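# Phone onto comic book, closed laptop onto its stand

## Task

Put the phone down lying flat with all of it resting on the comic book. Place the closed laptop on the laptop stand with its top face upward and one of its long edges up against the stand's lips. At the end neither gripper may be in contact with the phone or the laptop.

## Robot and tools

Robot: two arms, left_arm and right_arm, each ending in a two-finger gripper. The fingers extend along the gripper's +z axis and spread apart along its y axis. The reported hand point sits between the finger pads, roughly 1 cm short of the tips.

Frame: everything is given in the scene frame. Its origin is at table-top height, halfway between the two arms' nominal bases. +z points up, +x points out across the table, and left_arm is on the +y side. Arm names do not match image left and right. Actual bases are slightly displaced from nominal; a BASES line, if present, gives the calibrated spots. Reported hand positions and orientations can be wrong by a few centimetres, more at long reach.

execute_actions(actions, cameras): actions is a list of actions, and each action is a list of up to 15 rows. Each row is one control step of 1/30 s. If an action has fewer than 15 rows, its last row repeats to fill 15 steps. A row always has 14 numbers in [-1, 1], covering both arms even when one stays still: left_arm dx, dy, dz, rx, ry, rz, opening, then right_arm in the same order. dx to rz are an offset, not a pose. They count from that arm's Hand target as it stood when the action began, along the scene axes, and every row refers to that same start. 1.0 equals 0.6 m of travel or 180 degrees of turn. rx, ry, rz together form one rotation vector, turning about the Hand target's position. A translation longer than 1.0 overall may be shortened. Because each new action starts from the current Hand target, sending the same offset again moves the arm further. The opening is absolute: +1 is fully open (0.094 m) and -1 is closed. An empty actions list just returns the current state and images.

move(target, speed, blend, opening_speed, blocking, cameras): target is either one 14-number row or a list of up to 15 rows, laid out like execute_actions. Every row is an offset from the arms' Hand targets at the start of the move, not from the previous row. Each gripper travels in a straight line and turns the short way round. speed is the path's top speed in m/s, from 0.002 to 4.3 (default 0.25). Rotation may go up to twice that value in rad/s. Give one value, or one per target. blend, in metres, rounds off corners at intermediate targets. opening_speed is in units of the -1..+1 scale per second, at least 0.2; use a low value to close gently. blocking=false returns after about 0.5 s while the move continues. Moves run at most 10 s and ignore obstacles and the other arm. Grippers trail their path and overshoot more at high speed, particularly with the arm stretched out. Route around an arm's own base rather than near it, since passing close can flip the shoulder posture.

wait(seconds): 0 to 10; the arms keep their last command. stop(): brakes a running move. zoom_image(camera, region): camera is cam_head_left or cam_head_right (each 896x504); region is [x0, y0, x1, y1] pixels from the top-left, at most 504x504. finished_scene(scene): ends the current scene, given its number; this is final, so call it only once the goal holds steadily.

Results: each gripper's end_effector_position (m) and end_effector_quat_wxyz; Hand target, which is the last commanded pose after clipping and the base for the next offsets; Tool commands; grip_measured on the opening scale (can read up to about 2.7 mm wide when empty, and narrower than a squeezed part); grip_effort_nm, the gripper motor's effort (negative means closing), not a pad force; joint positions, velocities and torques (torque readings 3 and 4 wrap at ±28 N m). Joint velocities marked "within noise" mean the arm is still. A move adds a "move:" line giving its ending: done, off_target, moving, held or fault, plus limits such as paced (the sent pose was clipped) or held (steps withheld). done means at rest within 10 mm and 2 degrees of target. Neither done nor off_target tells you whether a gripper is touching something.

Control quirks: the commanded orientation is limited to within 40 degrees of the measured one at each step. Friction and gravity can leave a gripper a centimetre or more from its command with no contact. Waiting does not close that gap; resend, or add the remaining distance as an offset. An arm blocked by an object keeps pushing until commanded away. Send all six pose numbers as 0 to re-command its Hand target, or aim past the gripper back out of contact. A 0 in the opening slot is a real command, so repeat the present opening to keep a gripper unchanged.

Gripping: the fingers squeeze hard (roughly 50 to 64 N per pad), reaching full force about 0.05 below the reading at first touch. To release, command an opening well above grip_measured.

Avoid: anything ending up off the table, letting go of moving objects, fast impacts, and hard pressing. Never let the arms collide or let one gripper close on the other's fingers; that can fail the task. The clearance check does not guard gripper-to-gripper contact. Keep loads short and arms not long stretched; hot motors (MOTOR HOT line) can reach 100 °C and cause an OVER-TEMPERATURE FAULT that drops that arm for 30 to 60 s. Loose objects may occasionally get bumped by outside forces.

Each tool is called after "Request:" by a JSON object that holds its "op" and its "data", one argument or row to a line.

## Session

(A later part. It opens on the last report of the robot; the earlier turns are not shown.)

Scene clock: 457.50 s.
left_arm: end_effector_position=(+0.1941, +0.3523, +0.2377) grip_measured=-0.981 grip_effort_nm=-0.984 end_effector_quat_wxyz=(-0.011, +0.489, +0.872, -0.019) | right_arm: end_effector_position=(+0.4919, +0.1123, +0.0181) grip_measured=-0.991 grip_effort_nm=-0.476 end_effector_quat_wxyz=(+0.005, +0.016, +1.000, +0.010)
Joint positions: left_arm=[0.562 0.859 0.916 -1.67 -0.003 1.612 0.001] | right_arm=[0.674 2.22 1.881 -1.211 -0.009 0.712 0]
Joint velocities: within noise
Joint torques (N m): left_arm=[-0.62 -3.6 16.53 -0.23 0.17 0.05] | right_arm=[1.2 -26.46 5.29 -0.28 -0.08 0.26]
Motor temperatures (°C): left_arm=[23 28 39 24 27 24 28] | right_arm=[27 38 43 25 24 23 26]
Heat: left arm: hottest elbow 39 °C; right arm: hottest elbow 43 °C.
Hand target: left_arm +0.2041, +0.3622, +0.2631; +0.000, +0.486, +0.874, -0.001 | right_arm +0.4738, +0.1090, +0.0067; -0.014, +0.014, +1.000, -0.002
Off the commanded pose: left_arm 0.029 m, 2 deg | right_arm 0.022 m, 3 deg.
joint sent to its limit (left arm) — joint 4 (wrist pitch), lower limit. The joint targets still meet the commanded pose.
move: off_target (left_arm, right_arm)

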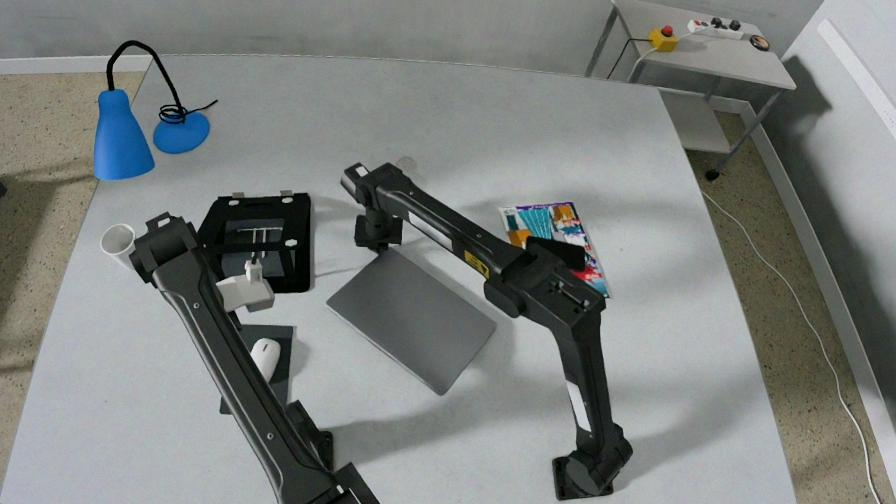

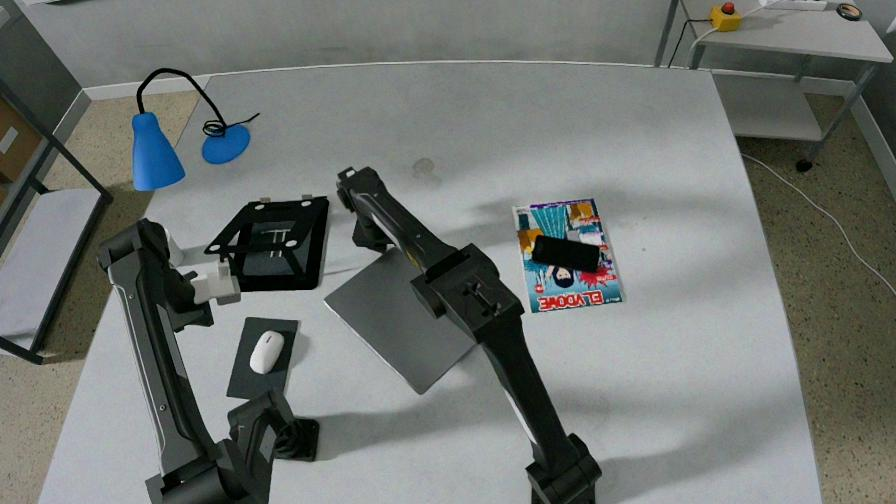

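Request:
{"op": "move", "data": {
  "target": [
    [0,0,0,0,0,0,-1, 0.05,0,0.09,0,0,0,-1],
    [0,0,0,0,0,0,-1, 0.14,-0.115,0.09,0,0,0,-1],
    [0,0,0,0,0,0,-1, 0.14,-0.115,0.0,0,0,0,-1]
  ],
  "speed": 0.12
}}

Request:
{"op": "zoom_image", "data": {
  "camera": "cam_head_left",
  "region": [300, 180, 600, 400]
}}

Scene clock: 464.30 s.
left_arm: end_effector_position=(+0.1941, +0.3523, +0.2377) grip_measured=-0.981 grip_effort_nm=-0.989 end_effector_quat_wxyz=(-0.011, +0.489, +0.872, -0.019) | right_arm: end_effector_position=(+0.5545, +0.0411, +0.0243) grip_measured=-0.991 grip_effort_nm=-0.486 end_effector_quat_wxyz=(-0.008, +0.016, +1.000, +0.001)
Joint positions: left_arm=[0.562 0.859 0.916 -1.67 -0.003 1.612 0.001] | right_arm=[0.534 2.268 1.985 -1.301 -0.01 0.571 0]
Joint velocities: within noise
Joint torques (N m): left_arm=[-0.38 -3.6 16.68 -0.27 0.14 0.08] | right_arm=[0.15 -24.53 8.43 0.44 0.07 0.09]
Motor temperatures (°C): left_arm=[23 28 40 24 27 24 28] | right_arm=[27 38 42 25 24 23 26]
Heat: left arm: hottest elbow 40 °C; right arm: hottest elbow 42 °C.
Hand target: left_arm +0.2041, +0.3622, +0.2631; +0.000, +0.486, +0.874, -0.001 | right_arm +0.5578, +0.0400, +0.0066; -0.014, +0.014, +1.000, -0.003
Off the commanded pose: left_arm 0.029 m, 2 deg | right_arm 0.018 m, 1 deg.
joint sent to its limit (left arm) — joint 4 (wrist pitch), lower limit. The joint targets still meet the commanded pose.
move: off_target (left_arm, right_arm)

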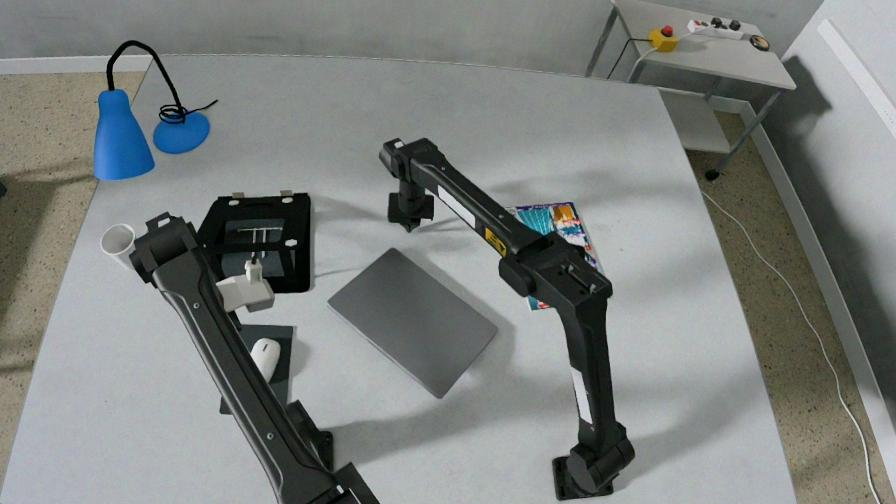

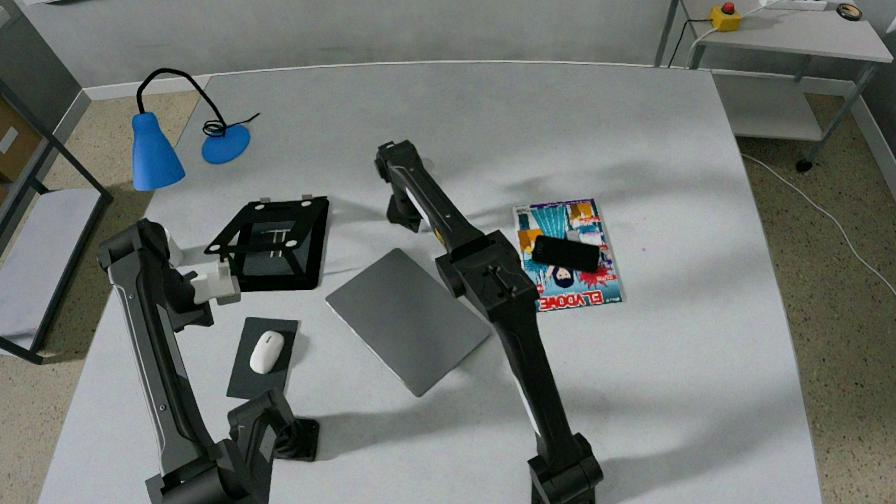

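Scaled by 1.680.

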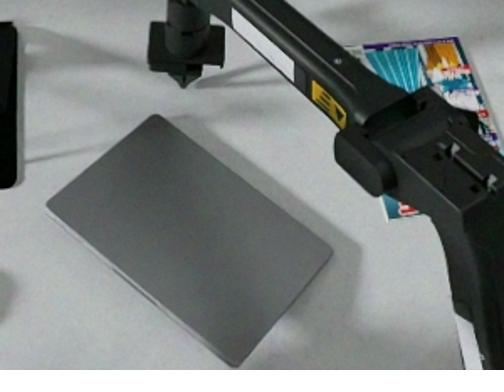

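Request:
{"op": "move", "data": {
  "target": [
    [0,0,0,0,0,0,-1, -0.013,-0.093,0.0,0,0,0,-1],
    [0,0,0,0,0,0,-1, -0.14,-0.042,0.0,0,0,0,-1],
    [0,0,0,0,0,0,-1, -0.19,0.048,0,0,0,0.05,-1],
    [0,0,0,0,0,0,-1, -0.258,0.125,0.0,0,0,0.1,-1]
  ],
  "speed": 0.07,
  "blend": [0,0.01,0.01,0]
}}

Request:
{"op": "zoom_image", "data": {
  "camera": "cam_head_left",
  "region": [300, 180, 600, 400]
}}

Scene clock: 478.20 s.
left_arm: end_effector_position=(+0.1941, +0.3523, +0.2377) grip_measured=-0.981 grip_effort_nm=-0.984 end_effector_quat_wxyz=(-0.011, +0.489, +0.872, -0.019) | right_arm: end_effector_position=(+0.4187, +0.1019, +0.0150) grip_measured=-0.991 grip_effort_nm=-0.476 end_effector_quat_wxyz=(-0.001, -0.124, +0.992, -0.004)
Joint positions: left_arm=[0.562 0.859 0.916 -1.67 -0.003 1.612 0.001] | right_arm=[0.74 2.08 1.627 -1.123 0.005 0.497 0]
Joint velocities: within noise
Joint torques (N m): left_arm=[-0.38 -3.19 16.47 -0.18 0.14 0.1] | right_arm=[2.43 -22.71 7.61 -0.16 -0.37 0.09]
Motor temperatures (°C): left_arm=[23 28 42 24 27 24 29] | right_arm=[27 40 40 25 24 23 26]
Heat: left arm: hottest elbow 42 °C; right arm: hottest shoulder 40 °C.
Hand target: left_arm +0.2041, +0.3622, +0.2631; +0.000, +0.486, +0.874, -0.001 | right_arm +0.4030, +0.1150, +0.0067; -0.013, -0.142, +0.990, -0.005
Off the commanded pose: left_arm 0.029 m, 2 deg | right_arm 0.022 m, 3 deg.
joint sent to its limit (left arm) — joint 4 (wrist pitch), lower limit. The joint targets still meet the commanded pose.
move: off_target (left_arm, right_arm)

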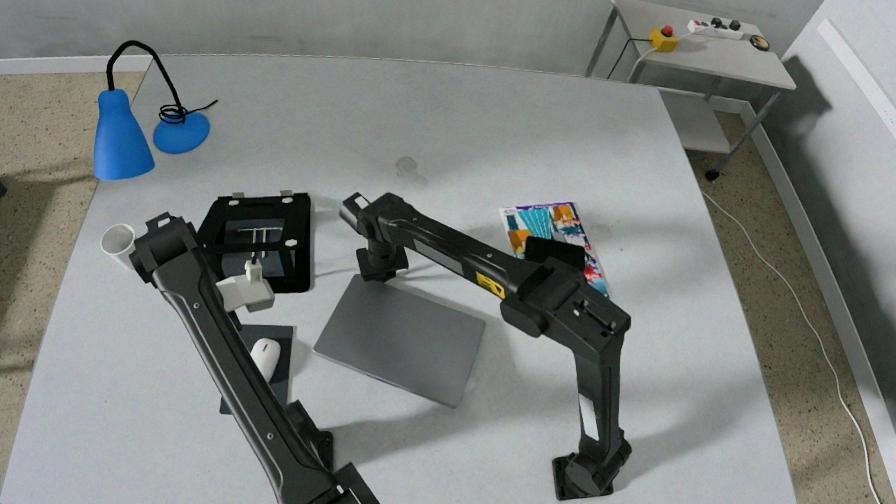

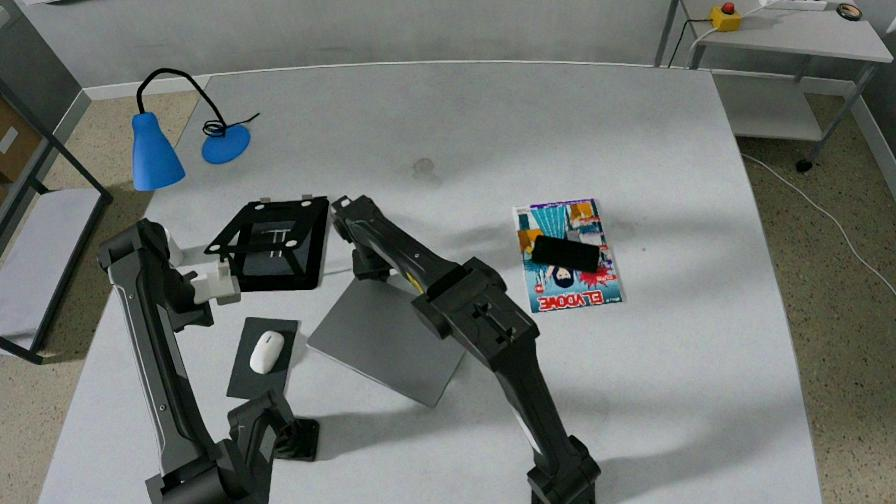

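Scaled by 1.680.

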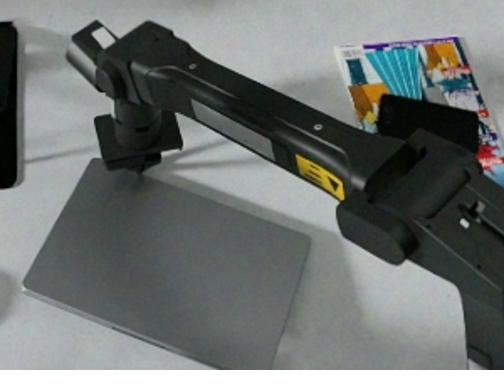

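Request:
{"op": "move", "data": {
  "target": [
    [0,0,0,0,0,0,-1, -0.057,0.056,0.003,0,0,0.055,-1],
    [0,0,0,0,0,0,-1, -0.125,0.095,0.003,0,0,0.11,-1]
  ],
  "speed": 0.07,
  "blend": [0.01,0]
}}

Request:
{"op": "zoom_image", "data": {
  "camera": "cam_head_left",
  "region": [280, 200, 580, 420]
}}

Scene clock: 485.77 s.
left_arm: end_effector_position=(+0.1941, +0.3523, +0.2377) grip_measured=-0.981 grip_effort_nm=-0.989 end_effector_quat_wxyz=(-0.011, +0.489, +0.872, -0.019) | right_arm: end_effector_position=(+0.3505, +0.1668, +0.0150) grip_measured=-0.991 grip_effort_nm=-0.471 end_effector_quat_wxyz=(+0.002, -0.292, +0.956, -0.004)
Joint positions: left_arm=[0.562 0.859 0.916 -1.67 -0.003 1.612 0.001] | right_arm=[0.896 2.08 1.627 -1.119 0.008 0.308 0]
Joint velocities: within noise
Joint torques (N m): left_arm=[-0.85 -3.08 16.68 -0.42 0.17 0.05] | right_arm=[2.61 -23.94 6.02 -0.13 -0.3 0.1]
Motor temperatures (°C): left_arm=[23 28 42 24 27 24 29] | right_arm=[27 39 39 25 24 23 26]
Heat: left arm: hottest elbow 42 °C; right arm: hottest shoulder 39 °C.
Hand target: left_arm +0.2041, +0.3622, +0.2631; +0.000, +0.486, +0.874, -0.001 | right_arm +0.3280, +0.1720, +0.0085; -0.012, -0.311, +0.950, -0.007
Off the commanded pose: left_arm 0.029 m, 2 deg | right_arm 0.024 m, 3 deg.
joint sent to its limit (left arm) — joint 4 (wrist pitch), lower limit. The joint targets still meet the commanded pose.
move: off_target (left_arm, right_arm)

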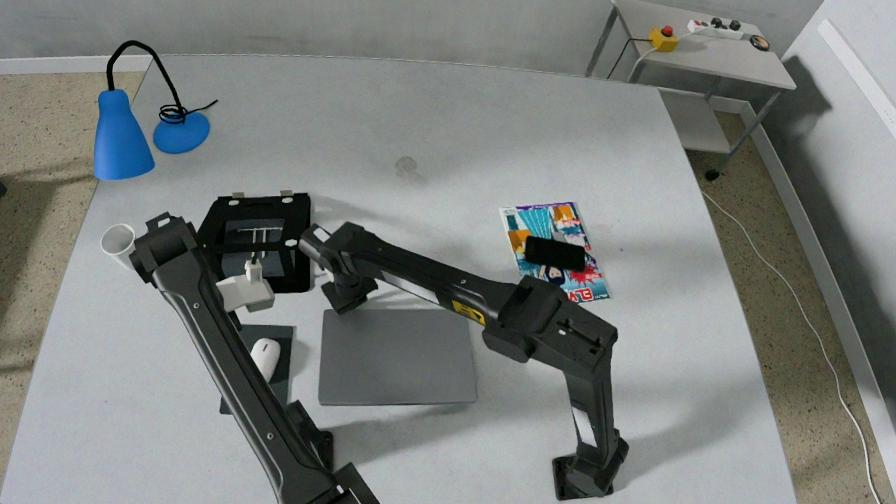

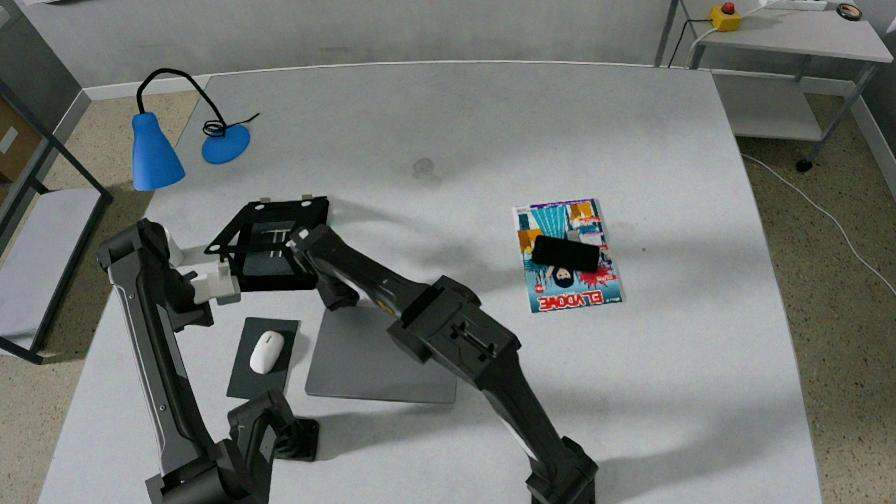

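Scaled by 1.680.

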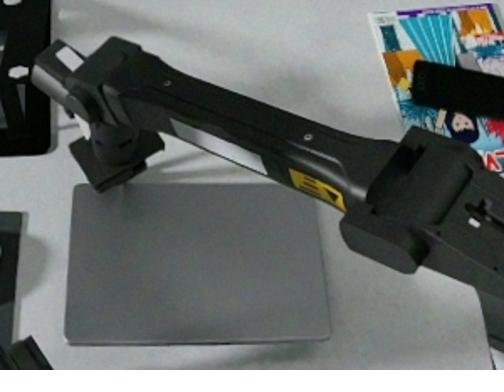

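Request:
{"op": "move", "data": {
  "target": [
    [0,0,0,0,0,0,-1, 0.04,0,0.3,0,0,0,-1],
    [0,0,0,0,0,0,-1, -0.48,-0.17,0.3,0,0,-0.2,1]
  ],
  "speed": 0.25,
  "blend": [0.03,0]
}}

Request:
{"op": "zoom_image", "data": {
  "camera": "cam_head_left",
  "region": [280, 250, 580, 470]
}}

Scene clock: 528.57 s.
left_arm: end_effector_position=(+0.1941, +0.3523, +0.2377) grip_measured=-0.981 grip_effort_nm=-0.984 end_effector_quat_wxyz=(-0.011, +0.489, +0.872, -0.019) | right_arm: end_effector_position=(+0.0442, +0.0721, +0.1886) grip_measured=+0.998 grip_effort_nm=0.066 end_effector_quat_wxyz=(-0.016, +0.000, +1.000, -0.007)
Joint positions: left_arm=[0.562 0.859 0.916 -1.67 -0.003 1.612 0.001] | right_arm=[1.365 1.389 1.176 -1.378 -0.028 1.371 0.094]
Joint velocities: within noise
Joint torques (N m): left_arm=[-0.85 -3.37 16.7 -0.1 0.17 0.05] | right_arm=[1.26 -14.15 7.04 0.38 0.15 0.22]
Motor temperatures (°C): left_arm=[23 27 44 24 27 24 29] | right_arm=[27 39 36 25 24 23 26]
Heat: left arm: hottest elbow 44 °C; right arm: hottest shoulder 39 °C.
Hand target: left_arm +0.2041, +0.3622, +0.2631; +0.000, +0.486, +0.874, -0.001 | right_arm +0.0400, +0.0701, +0.1885; -0.014, -0.002, +1.000, -0.003
Off the commanded pose: left_arm 0.029 m, 2 deg | right_arm 0.005 m, 1 deg.
joint sent to its limit (left arm) — joint 4 (wrist pitch), lower limit. The joint targets still meet the commanded pose.
move: off_target (left_arm)

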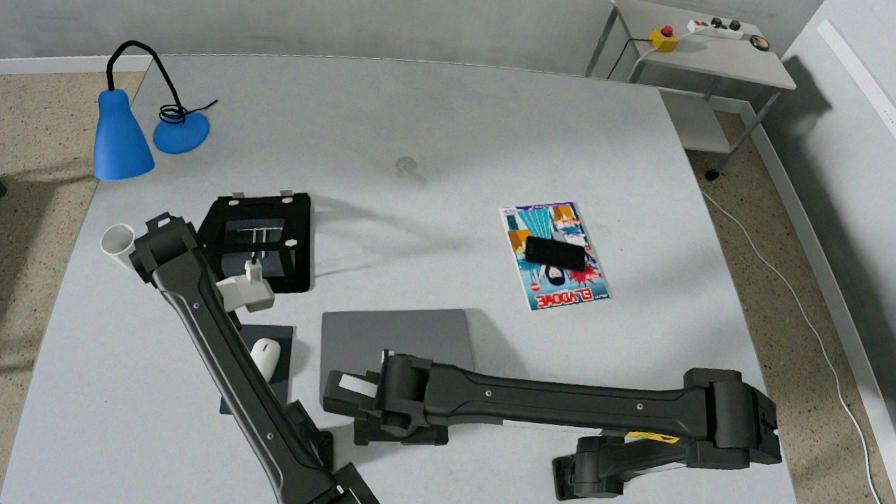

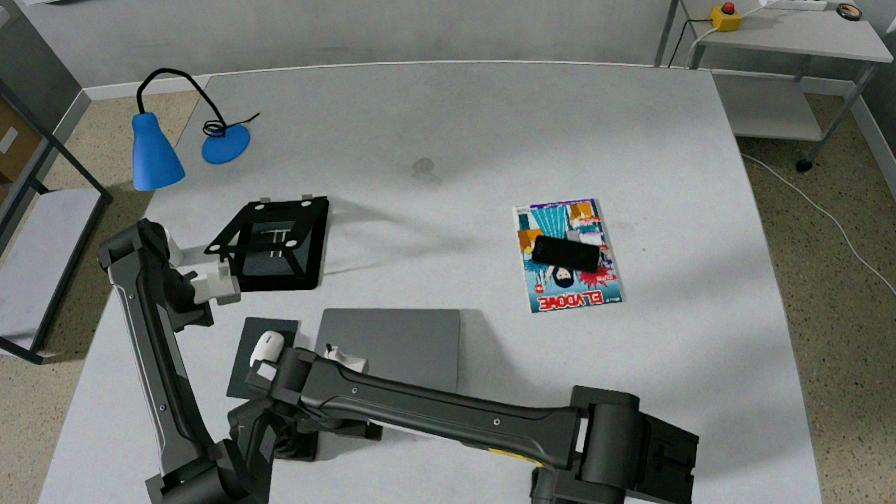

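Scaled by 1.680.

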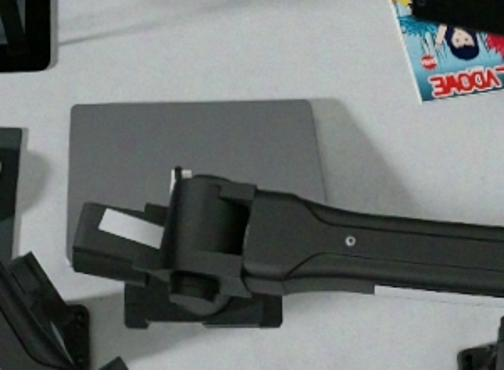

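Request:
{"op": "move", "data": {
  "target": [
    [0,0,0,0,0,0,-1, -0.01,0.03,-0.275,0,0,0,1]
  ],
  "speed": 0.15
}}

Request:
{"op": "zoom_image", "data": {
  "camera": "cam_head_left",
  "region": [280, 250, 580, 470]
}}

Request:
{"op": "zoom_image", "data": {
  "camera": "cam_head_right",
  "region": [260, 280, 480, 470]
}}

Scene clock: 537.37 s.
left_arm: end_effector_position=(+0.1941, +0.3523, +0.2377) grip_measured=-0.981 grip_effort_nm=-0.994 end_effector_quat_wxyz=(-0.011, +0.489, +0.872, -0.019) | right_arm: end_effector_position=(+0.0393, +0.0900, +0.0334) grip_measured=+0.999 grip_effort_nm=0.066 end_effector_quat_wxyz=(-0.013, +0.001, +1.000, +0.005)
Joint positions: left_arm=[0.562 0.859 0.916 -1.67 -0.003 1.612 0.001] | right_arm=[1.386 1.592 0.95 -0.923 -0.028 1.393 0.094]
Joint velocities: within noise
Joint torques (N m): left_arm=[-0.67 -2.37 16.72 -0.18 0.18 0.09] | right_arm=[1.38 -13.33 5.83 0.44 0.14 0.23]
Motor temperatures (°C): left_arm=[23 27 44 24 27 24 29] | right_arm=[27 39 36 25 24 23 26]
Heat: left arm: hottest elbow 44 °C; right arm: hottest shoulder 39 °C.
Hand target: left_arm +0.2041, +0.3622, +0.2631; +0.000, +0.486, +0.874, -0.001 | right_arm +0.0340, +0.0882, +0.0236; -0.014, -0.002, +1.000, -0.003
Off the commanded pose: left_arm 0.029 m, 2 deg | right_arm 0.011 m, 1 deg.
joint sent to its limit (left arm) — joint 4 (wrist pitch), lower limit. The joint targets still meet the commanded pose.
move: off_target (left_arm, right_arm)

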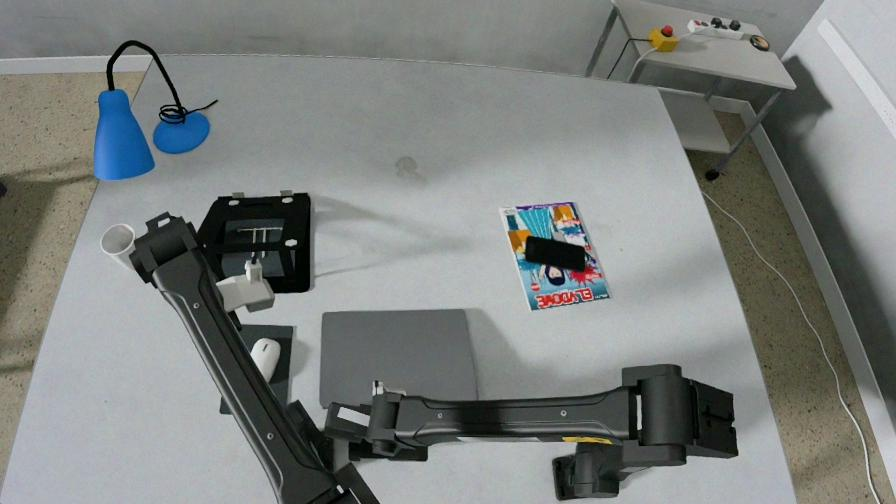

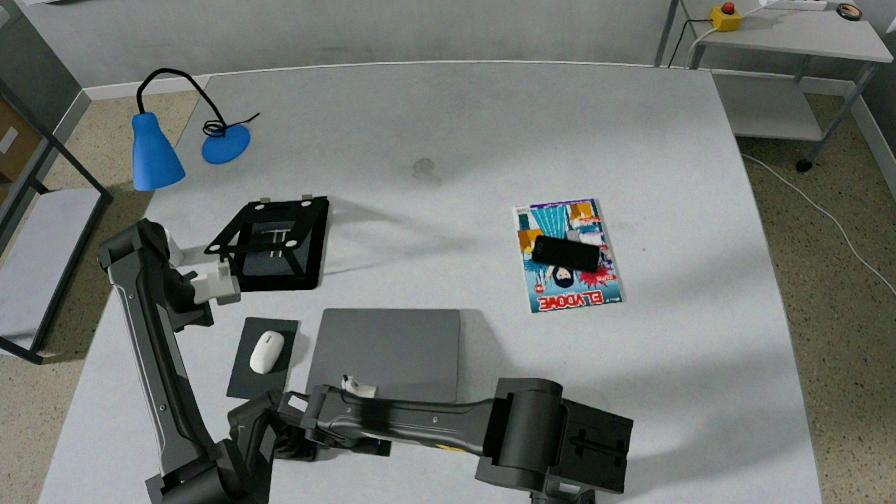

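Scaled by 1.680.

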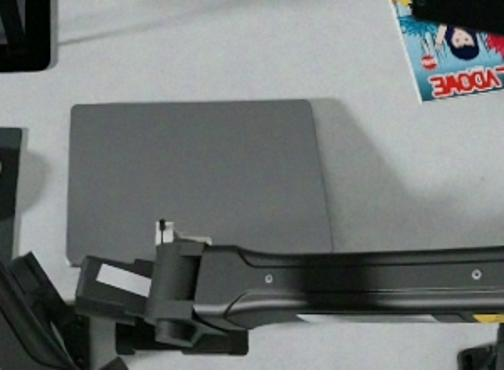

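Scaled by 2.291.

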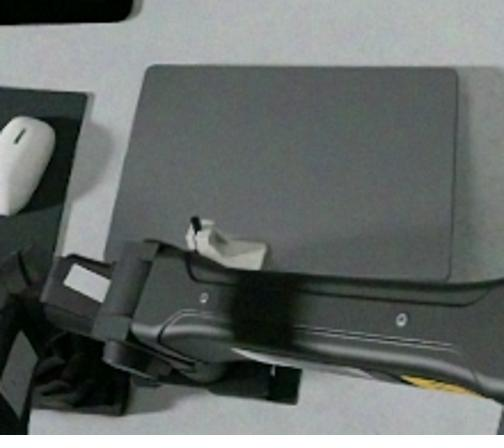

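Request:
{"op": "move", "data": {
  "target": [
    [0,0,0,0,0,0,-1, 0.0,-0.035,-0.02,0,0,0,1],
    [0,0,0,0,0,0,-1, 0.25,-0.035,-0.02,0,0,0,1]
  ],
  "speed": 0.08
}}

Request:
{"op": "zoom_image", "data": {
  "camera": "cam_head_left",
  "region": [280, 250, 580, 470]
}}

Scene clock: 543.30 s.
left_arm: end_effector_position=(+0.1941, +0.3523, +0.2377) grip_measured=-0.981 grip_effort_nm=-0.989 end_effector_quat_wxyz=(-0.011, +0.489, +0.872, -0.019) | right_arm: end_effector_position=(+0.1576, +0.0555, +0.0132) grip_measured=+0.999 grip_effort_nm=0.056 end_effector_quat_wxyz=(-0.024, -0.015, +1.000, -0.004)
Joint positions: left_arm=[0.562 0.859 0.916 -1.67 -0.003 1.612 0.001] | right_arm=[1.078 1.659 0.969 -0.912 -0.038 1.052 0.094]
Joint velocities: within noise
Joint torques (N m): left_arm=[-0.21 -3.25 16.72 -0.21 0.18 0.07] | right_arm=[-1.85 -11.99 10 -0.02 0.67 0.1]
Motor temperatures (°C): left_arm=[23 27 44 24 27 23 29] | right_arm=[27 39 36 25 24 23 26]
Heat: left arm: hottest elbow 44 °C; right arm: hottest shoulder 39 °C.
Hand target: left_arm +0.2041, +0.3622, +0.2631; +0.000, +0.486, +0.874, -0.001 | right_arm +0.1839, +0.0669, +0.0115; -0.014, -0.002, +1.000, -0.003
Off the commanded pose: left_arm 0.029 m, 2 deg | right_arm 0.029 m, 2 deg.
joint sent to its limit (left arm) — joint 4 (wrist pitch), lower limit. The joint targets still meet the commanded pose.
move: off_target (left_arm, right_arm)

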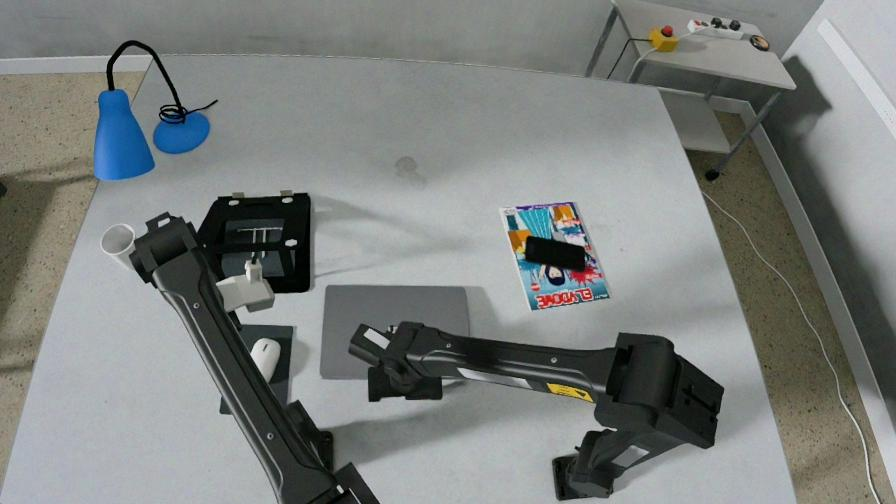

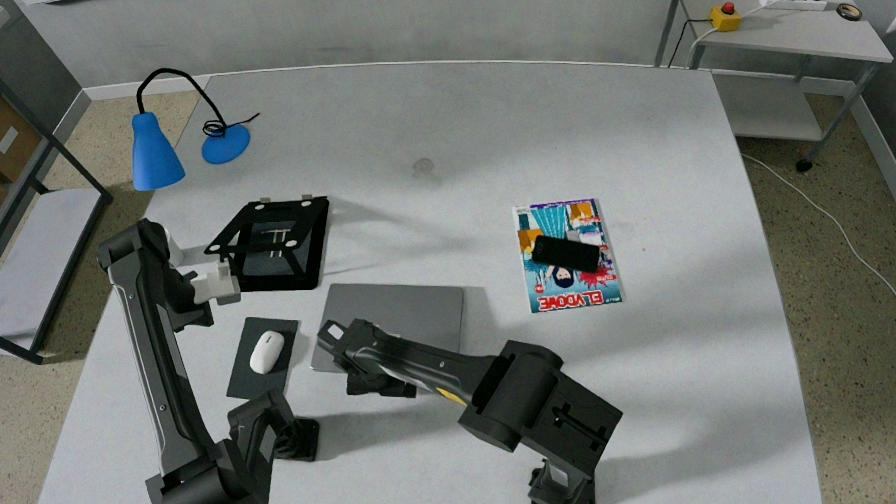

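Scaled by 1.680.

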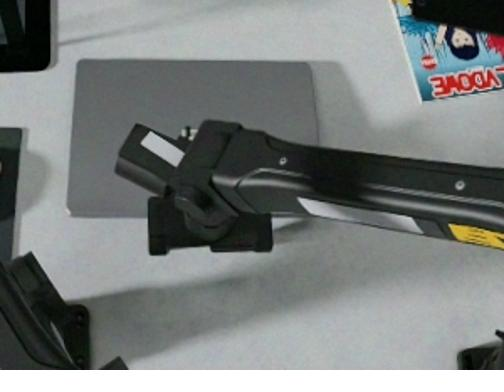

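Request:
{"op": "move", "data": {
  "target": [
    [0,0,0,0,0,0,-1, 0.14,0.0,0.002,0,0,0,1]
  ],
  "speed": 0.08
}}

Request:
{"op": "zoom_image", "data": {
  "camera": "cam_head_left",
  "region": [280, 220, 580, 440]
}}

Scene clock: 546.67 s.
left_arm: end_effector_position=(+0.1941, +0.3523, +0.2377) grip_measured=-0.981 grip_effort_nm=-0.989 end_effector_quat_wxyz=(-0.011, +0.489, +0.872, -0.019) | right_arm: end_effector_position=(+0.2368, +0.0576, +0.0159) grip_measured=+0.999 grip_effort_nm=0.056 end_effector_quat_wxyz=(-0.027, -0.018, +0.999, -0.006)
Joint positions: left_arm=[0.562 0.859 0.916 -1.67 -0.003 1.612 0.001] | right_arm=[0.926 1.754 1.111 -0.97 -0.036 0.895 0.094]
Joint velocities: within noise
Joint torques (N m): left_arm=[0.26 -3.14 16.68 -0.24 0.16 0.14] | right_arm=[-1.96 -12.69 10.77 0.25 0.71 0.14]
Motor temperatures (°C): left_arm=[23 27 44 24 27 23 29] | right_arm=[27 38 37 25 24 23 26]
Heat: left arm: hottest elbow 44 °C; right arm: hottest shoulder 38 °C.
Hand target: left_arm +0.2041, +0.3622, +0.2631; +0.000, +0.486, +0.874, -0.001 | right_arm +0.2680, +0.0670, +0.0126; -0.014, -0.002, +1.000, -0.003
Off the commanded pose: left_arm 0.029 m, 2 deg | right_arm 0.033 m, 2 deg.
joint sent to its limit (left arm) — joint 4 (wrist pitch), lower limit. The joint targets still meet the commanded pose.
move: off_target (left_arm, right_arm)

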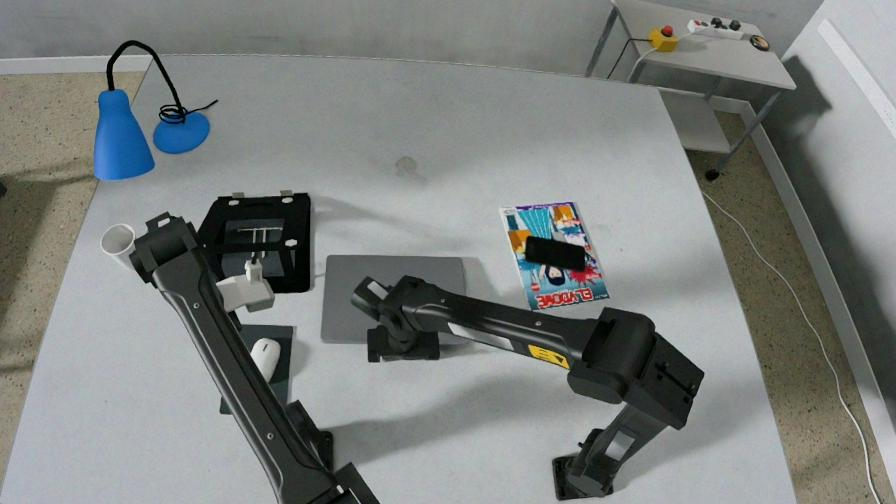

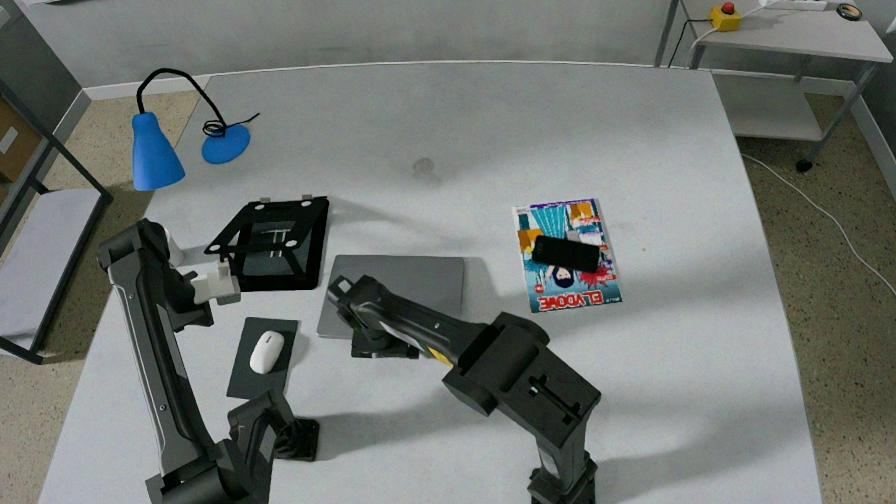

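Scaled by 1.680.

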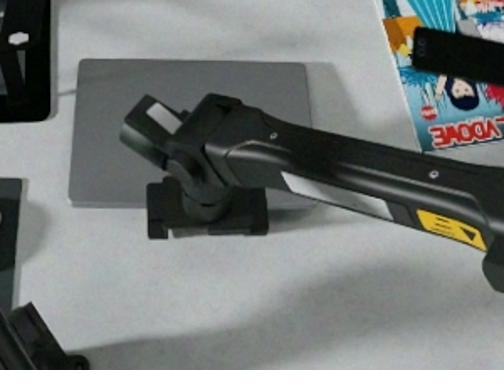

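Request:
{"op": "move", "data": {
  "target": [
    [0,0,0,0,0,0,-1, -0.05,0.0,0.02,0,0,0,1],
    [0,0,0,0,0,0,-1, -0.05,0.0,0.33,0,0,0,1],
    [0.56,-0.487,-0.02,0,0,0.323,1, 0.087,-0.528,0.33,0.26,-0.26,0.45,1]
  ],
  "speed": 0.25,
  "blend": [0.02,0.04,0]
}}

Request:
{"op": "zoom_image", "data": {
  "camera": "cam_head_left",
  "region": [280, 180, 600, 400]
}}

Scene clock: 567.70 s.
left_arm: end_effector_position=(+0.5249, +0.0811, +0.2299) grip_measured=+0.997 grip_effort_nm=0.129 end_effector_quat_wxyz=(-0.023, -0.001, +1.000, +0.005) | right_arm: end_effector_position=(+0.3027, -0.2426, +0.2007) grip_measured=+0.999 grip_effort_nm=0.046 end_effector_quat_wxyz=(-0.341, +0.613, -0.618, -0.354)
Joint positions: left_arm=[-0.343 1.733 1.686 -1.571 0.004 -0.317 0.094] | right_arm=[-0.241 1.397 0.972 -1.535 -0.979 -2.006 0.094]
Joint velocities: within noise
Joint torques (N m): left_arm=[-2.61 -17.38 17.03 0.12 -0.19 -0.06] | right_arm=[-0.09 -9.7 10.95 -0.85 -0.42 0.08]
Motor temperatures (°C): left_arm=[23 27 45 24 27 23 29] | right_arm=[27 38 37 25 24 23 26]
Heat: left arm: hottest elbow 45 °C; right arm: hottest shoulder 38 °C.
Hand target: left_arm +0.5401, +0.0699, +0.2510; +0.000, +0.001, +1.000, +0.000 | right_arm +0.3202, -0.2498, +0.2106; -0.348, +0.618, -0.616, -0.343
Off the commanded pose: left_arm 0.028 m, 3 deg | right_arm 0.021 m, 2 deg.
move: off_target (left_arm, right_arm); blend cut to 0.0156 m at target 1; target 3's new opening was sent with left_arm's hand 0.028 m and 3 deg from that target

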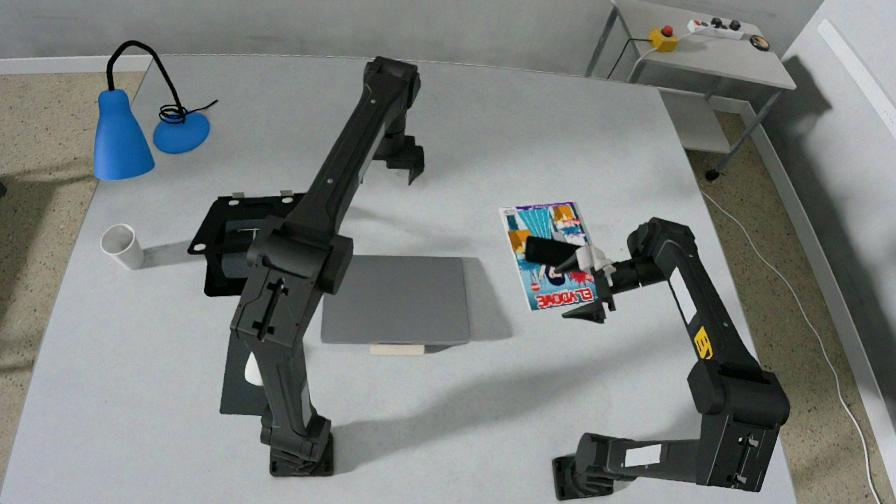

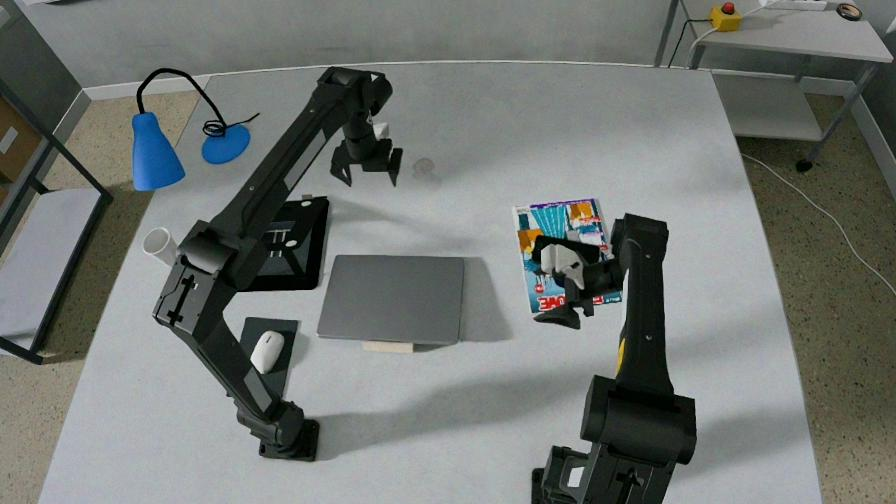

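Scaled by 1.575.

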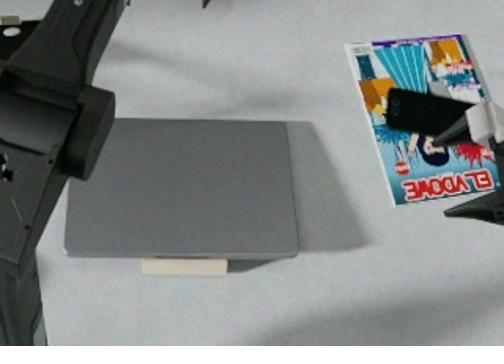

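Request:
{"op": "zoom_image", "data": {
  "camera": "cam_head_left",
  "region": [350, 325, 480, 365]
}}

Request:
{"op": "zoom_image", "data": {
  "camera": "cam_head_right",
  "region": [340, 325, 470, 365]
}}

Request:
{"op": "zoom_image", "data": {
  "camera": "cam_head_right",
  "region": [310, 310, 370, 350]
}}

Request:
{"op": "zoom_image", "data": {
  "camera": "cam_head_right",
  "region": [500, 200, 680, 340]
}}

Request:
{"op": "zoom_image", "data": {
  "camera": "cam_head_left",
  "region": [540, 220, 680, 340]
}}

Request:
{"op": "zoom_image", "data": {
  "camera": "cam_head_right",
  "region": [310, 110, 430, 200]
}}

Scaled by 3.877.

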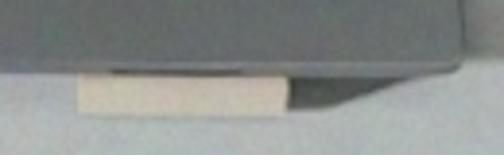

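Scaled by 3.877.

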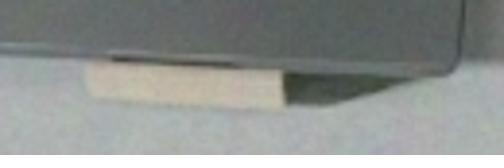

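Scaled by 8.400.

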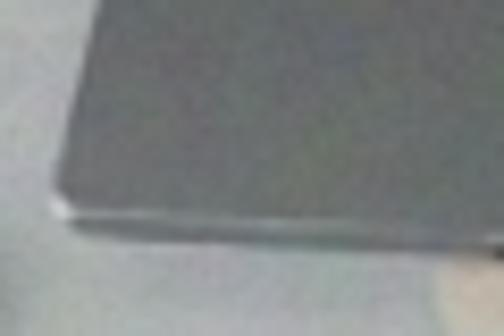

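Scaled by 2.800.

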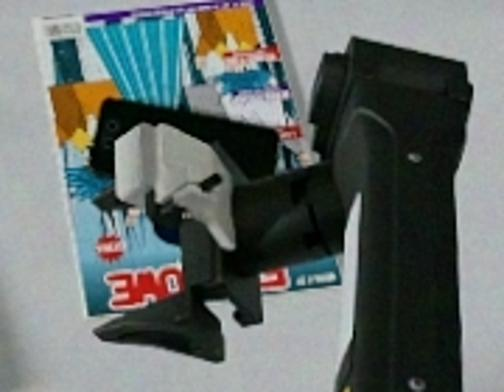

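Scaled by 3.600.

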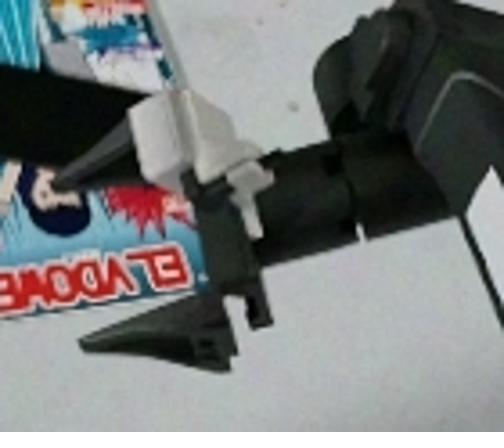

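Scaled by 4.200.

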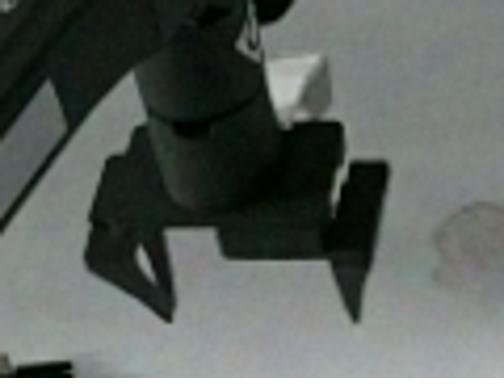

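Request:
{"op": "move", "data": {
  "target": [
    [-0.015,-0.0,-0.375,0,0,0,1, 0,0,0,0,0,0,1]
  ],
  "speed": 0.2
}}

Request:
{"op": "zoom_image", "data": {
  "camera": "cam_head_left",
  "region": [280, 150, 580, 370]
}}

Request:
{"op": "zoom_image", "data": {
  "camera": "cam_head_right",
  "region": [280, 150, 580, 370]
}}

Scene clock: 606.50 s.
left_arm: end_effector_position=(+0.5322, +0.0775, +0.0277) grip_measured=+0.998 grip_effort_nm=0.125 end_effector_quat_wxyz=(-0.004, -0.003, +1.000, -0.001) | right_arm: end_effector_position=(+0.3027, -0.2427, +0.2008) grip_measured=+0.999 grip_effort_nm=0.051 end_effector_quat_wxyz=(-0.341, +0.613, -0.619, -0.354)
Joint positions: left_arm=[-0.345 1.882 1.341 -1.037 0.004 -0.322 0.094] | right_arm=[-0.241 1.397 0.972 -1.535 -0.979 -2.006 0.094]
Joint velocities: within noise
Joint torques (N m): left_arm=[-2.73 -19.37 8.53 0.66 -0.16 -0.13] | right_arm=[-0.15 -9.76 10.92 -0.85 -0.41 0.09]
Motor temperatures (°C): left_arm=[23 30 42 24 27 23 28] | right_arm=[27 35 39 25 24 23 25]
Heat: left arm: hottest elbow 42 °C; right arm: hottest elbow 39 °C.
Hand target: left_arm +0.5311, +0.0700, +0.0261; +0.000, +0.000, +1.000, +0.000 | right_arm +0.3202, -0.2499, +0.2106; -0.348, +0.617, -0.616, -0.343
Off the commanded pose: left_arm 0.008 m, 1 deg | right_arm 0.021 m, 2 deg.
move: off_target (right_arm)

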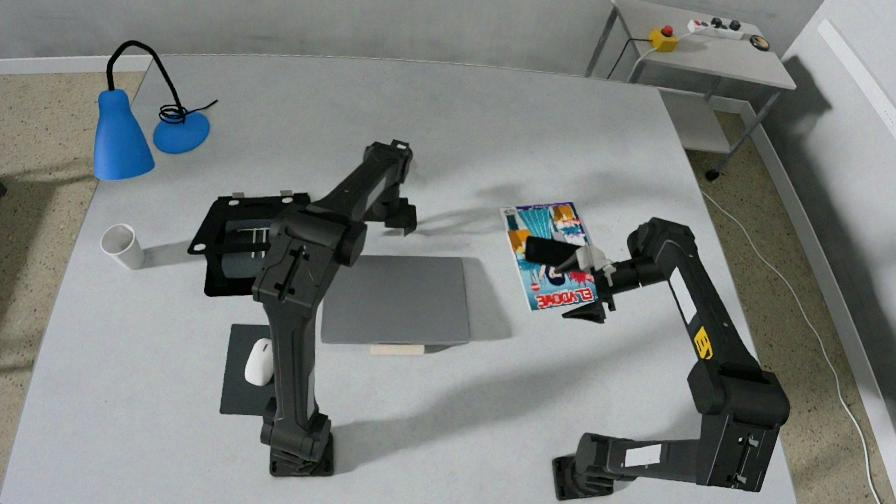

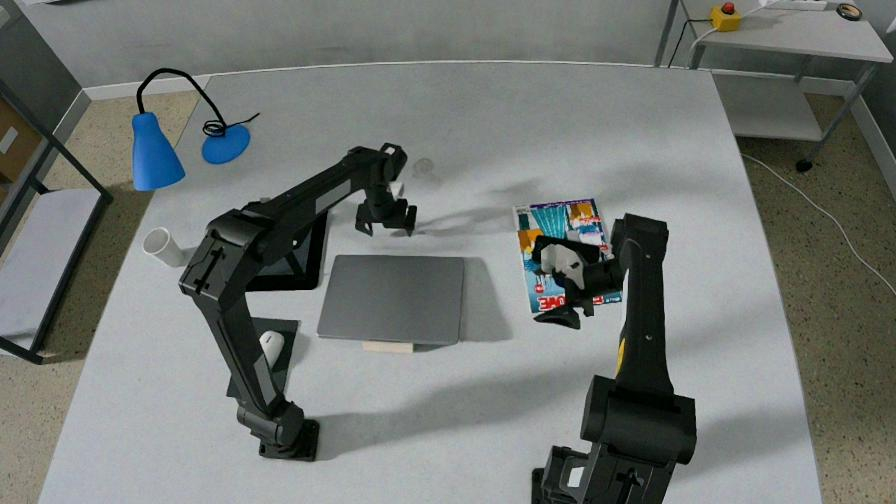

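Scaled by 1.680.

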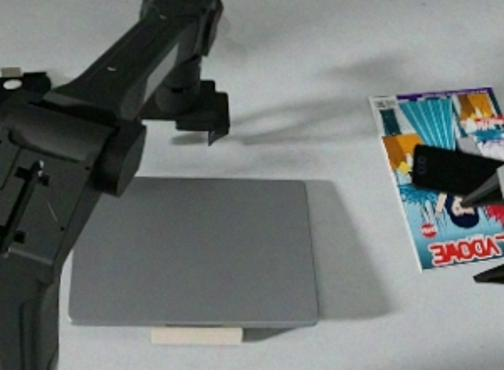

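Scaled by 1.680.

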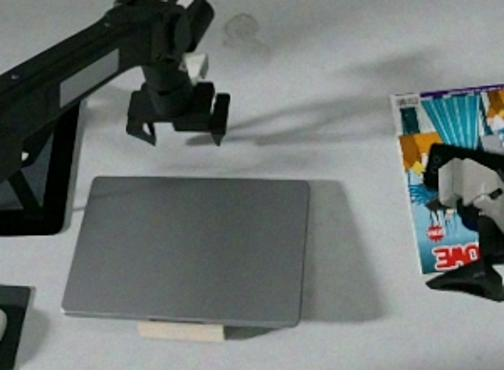

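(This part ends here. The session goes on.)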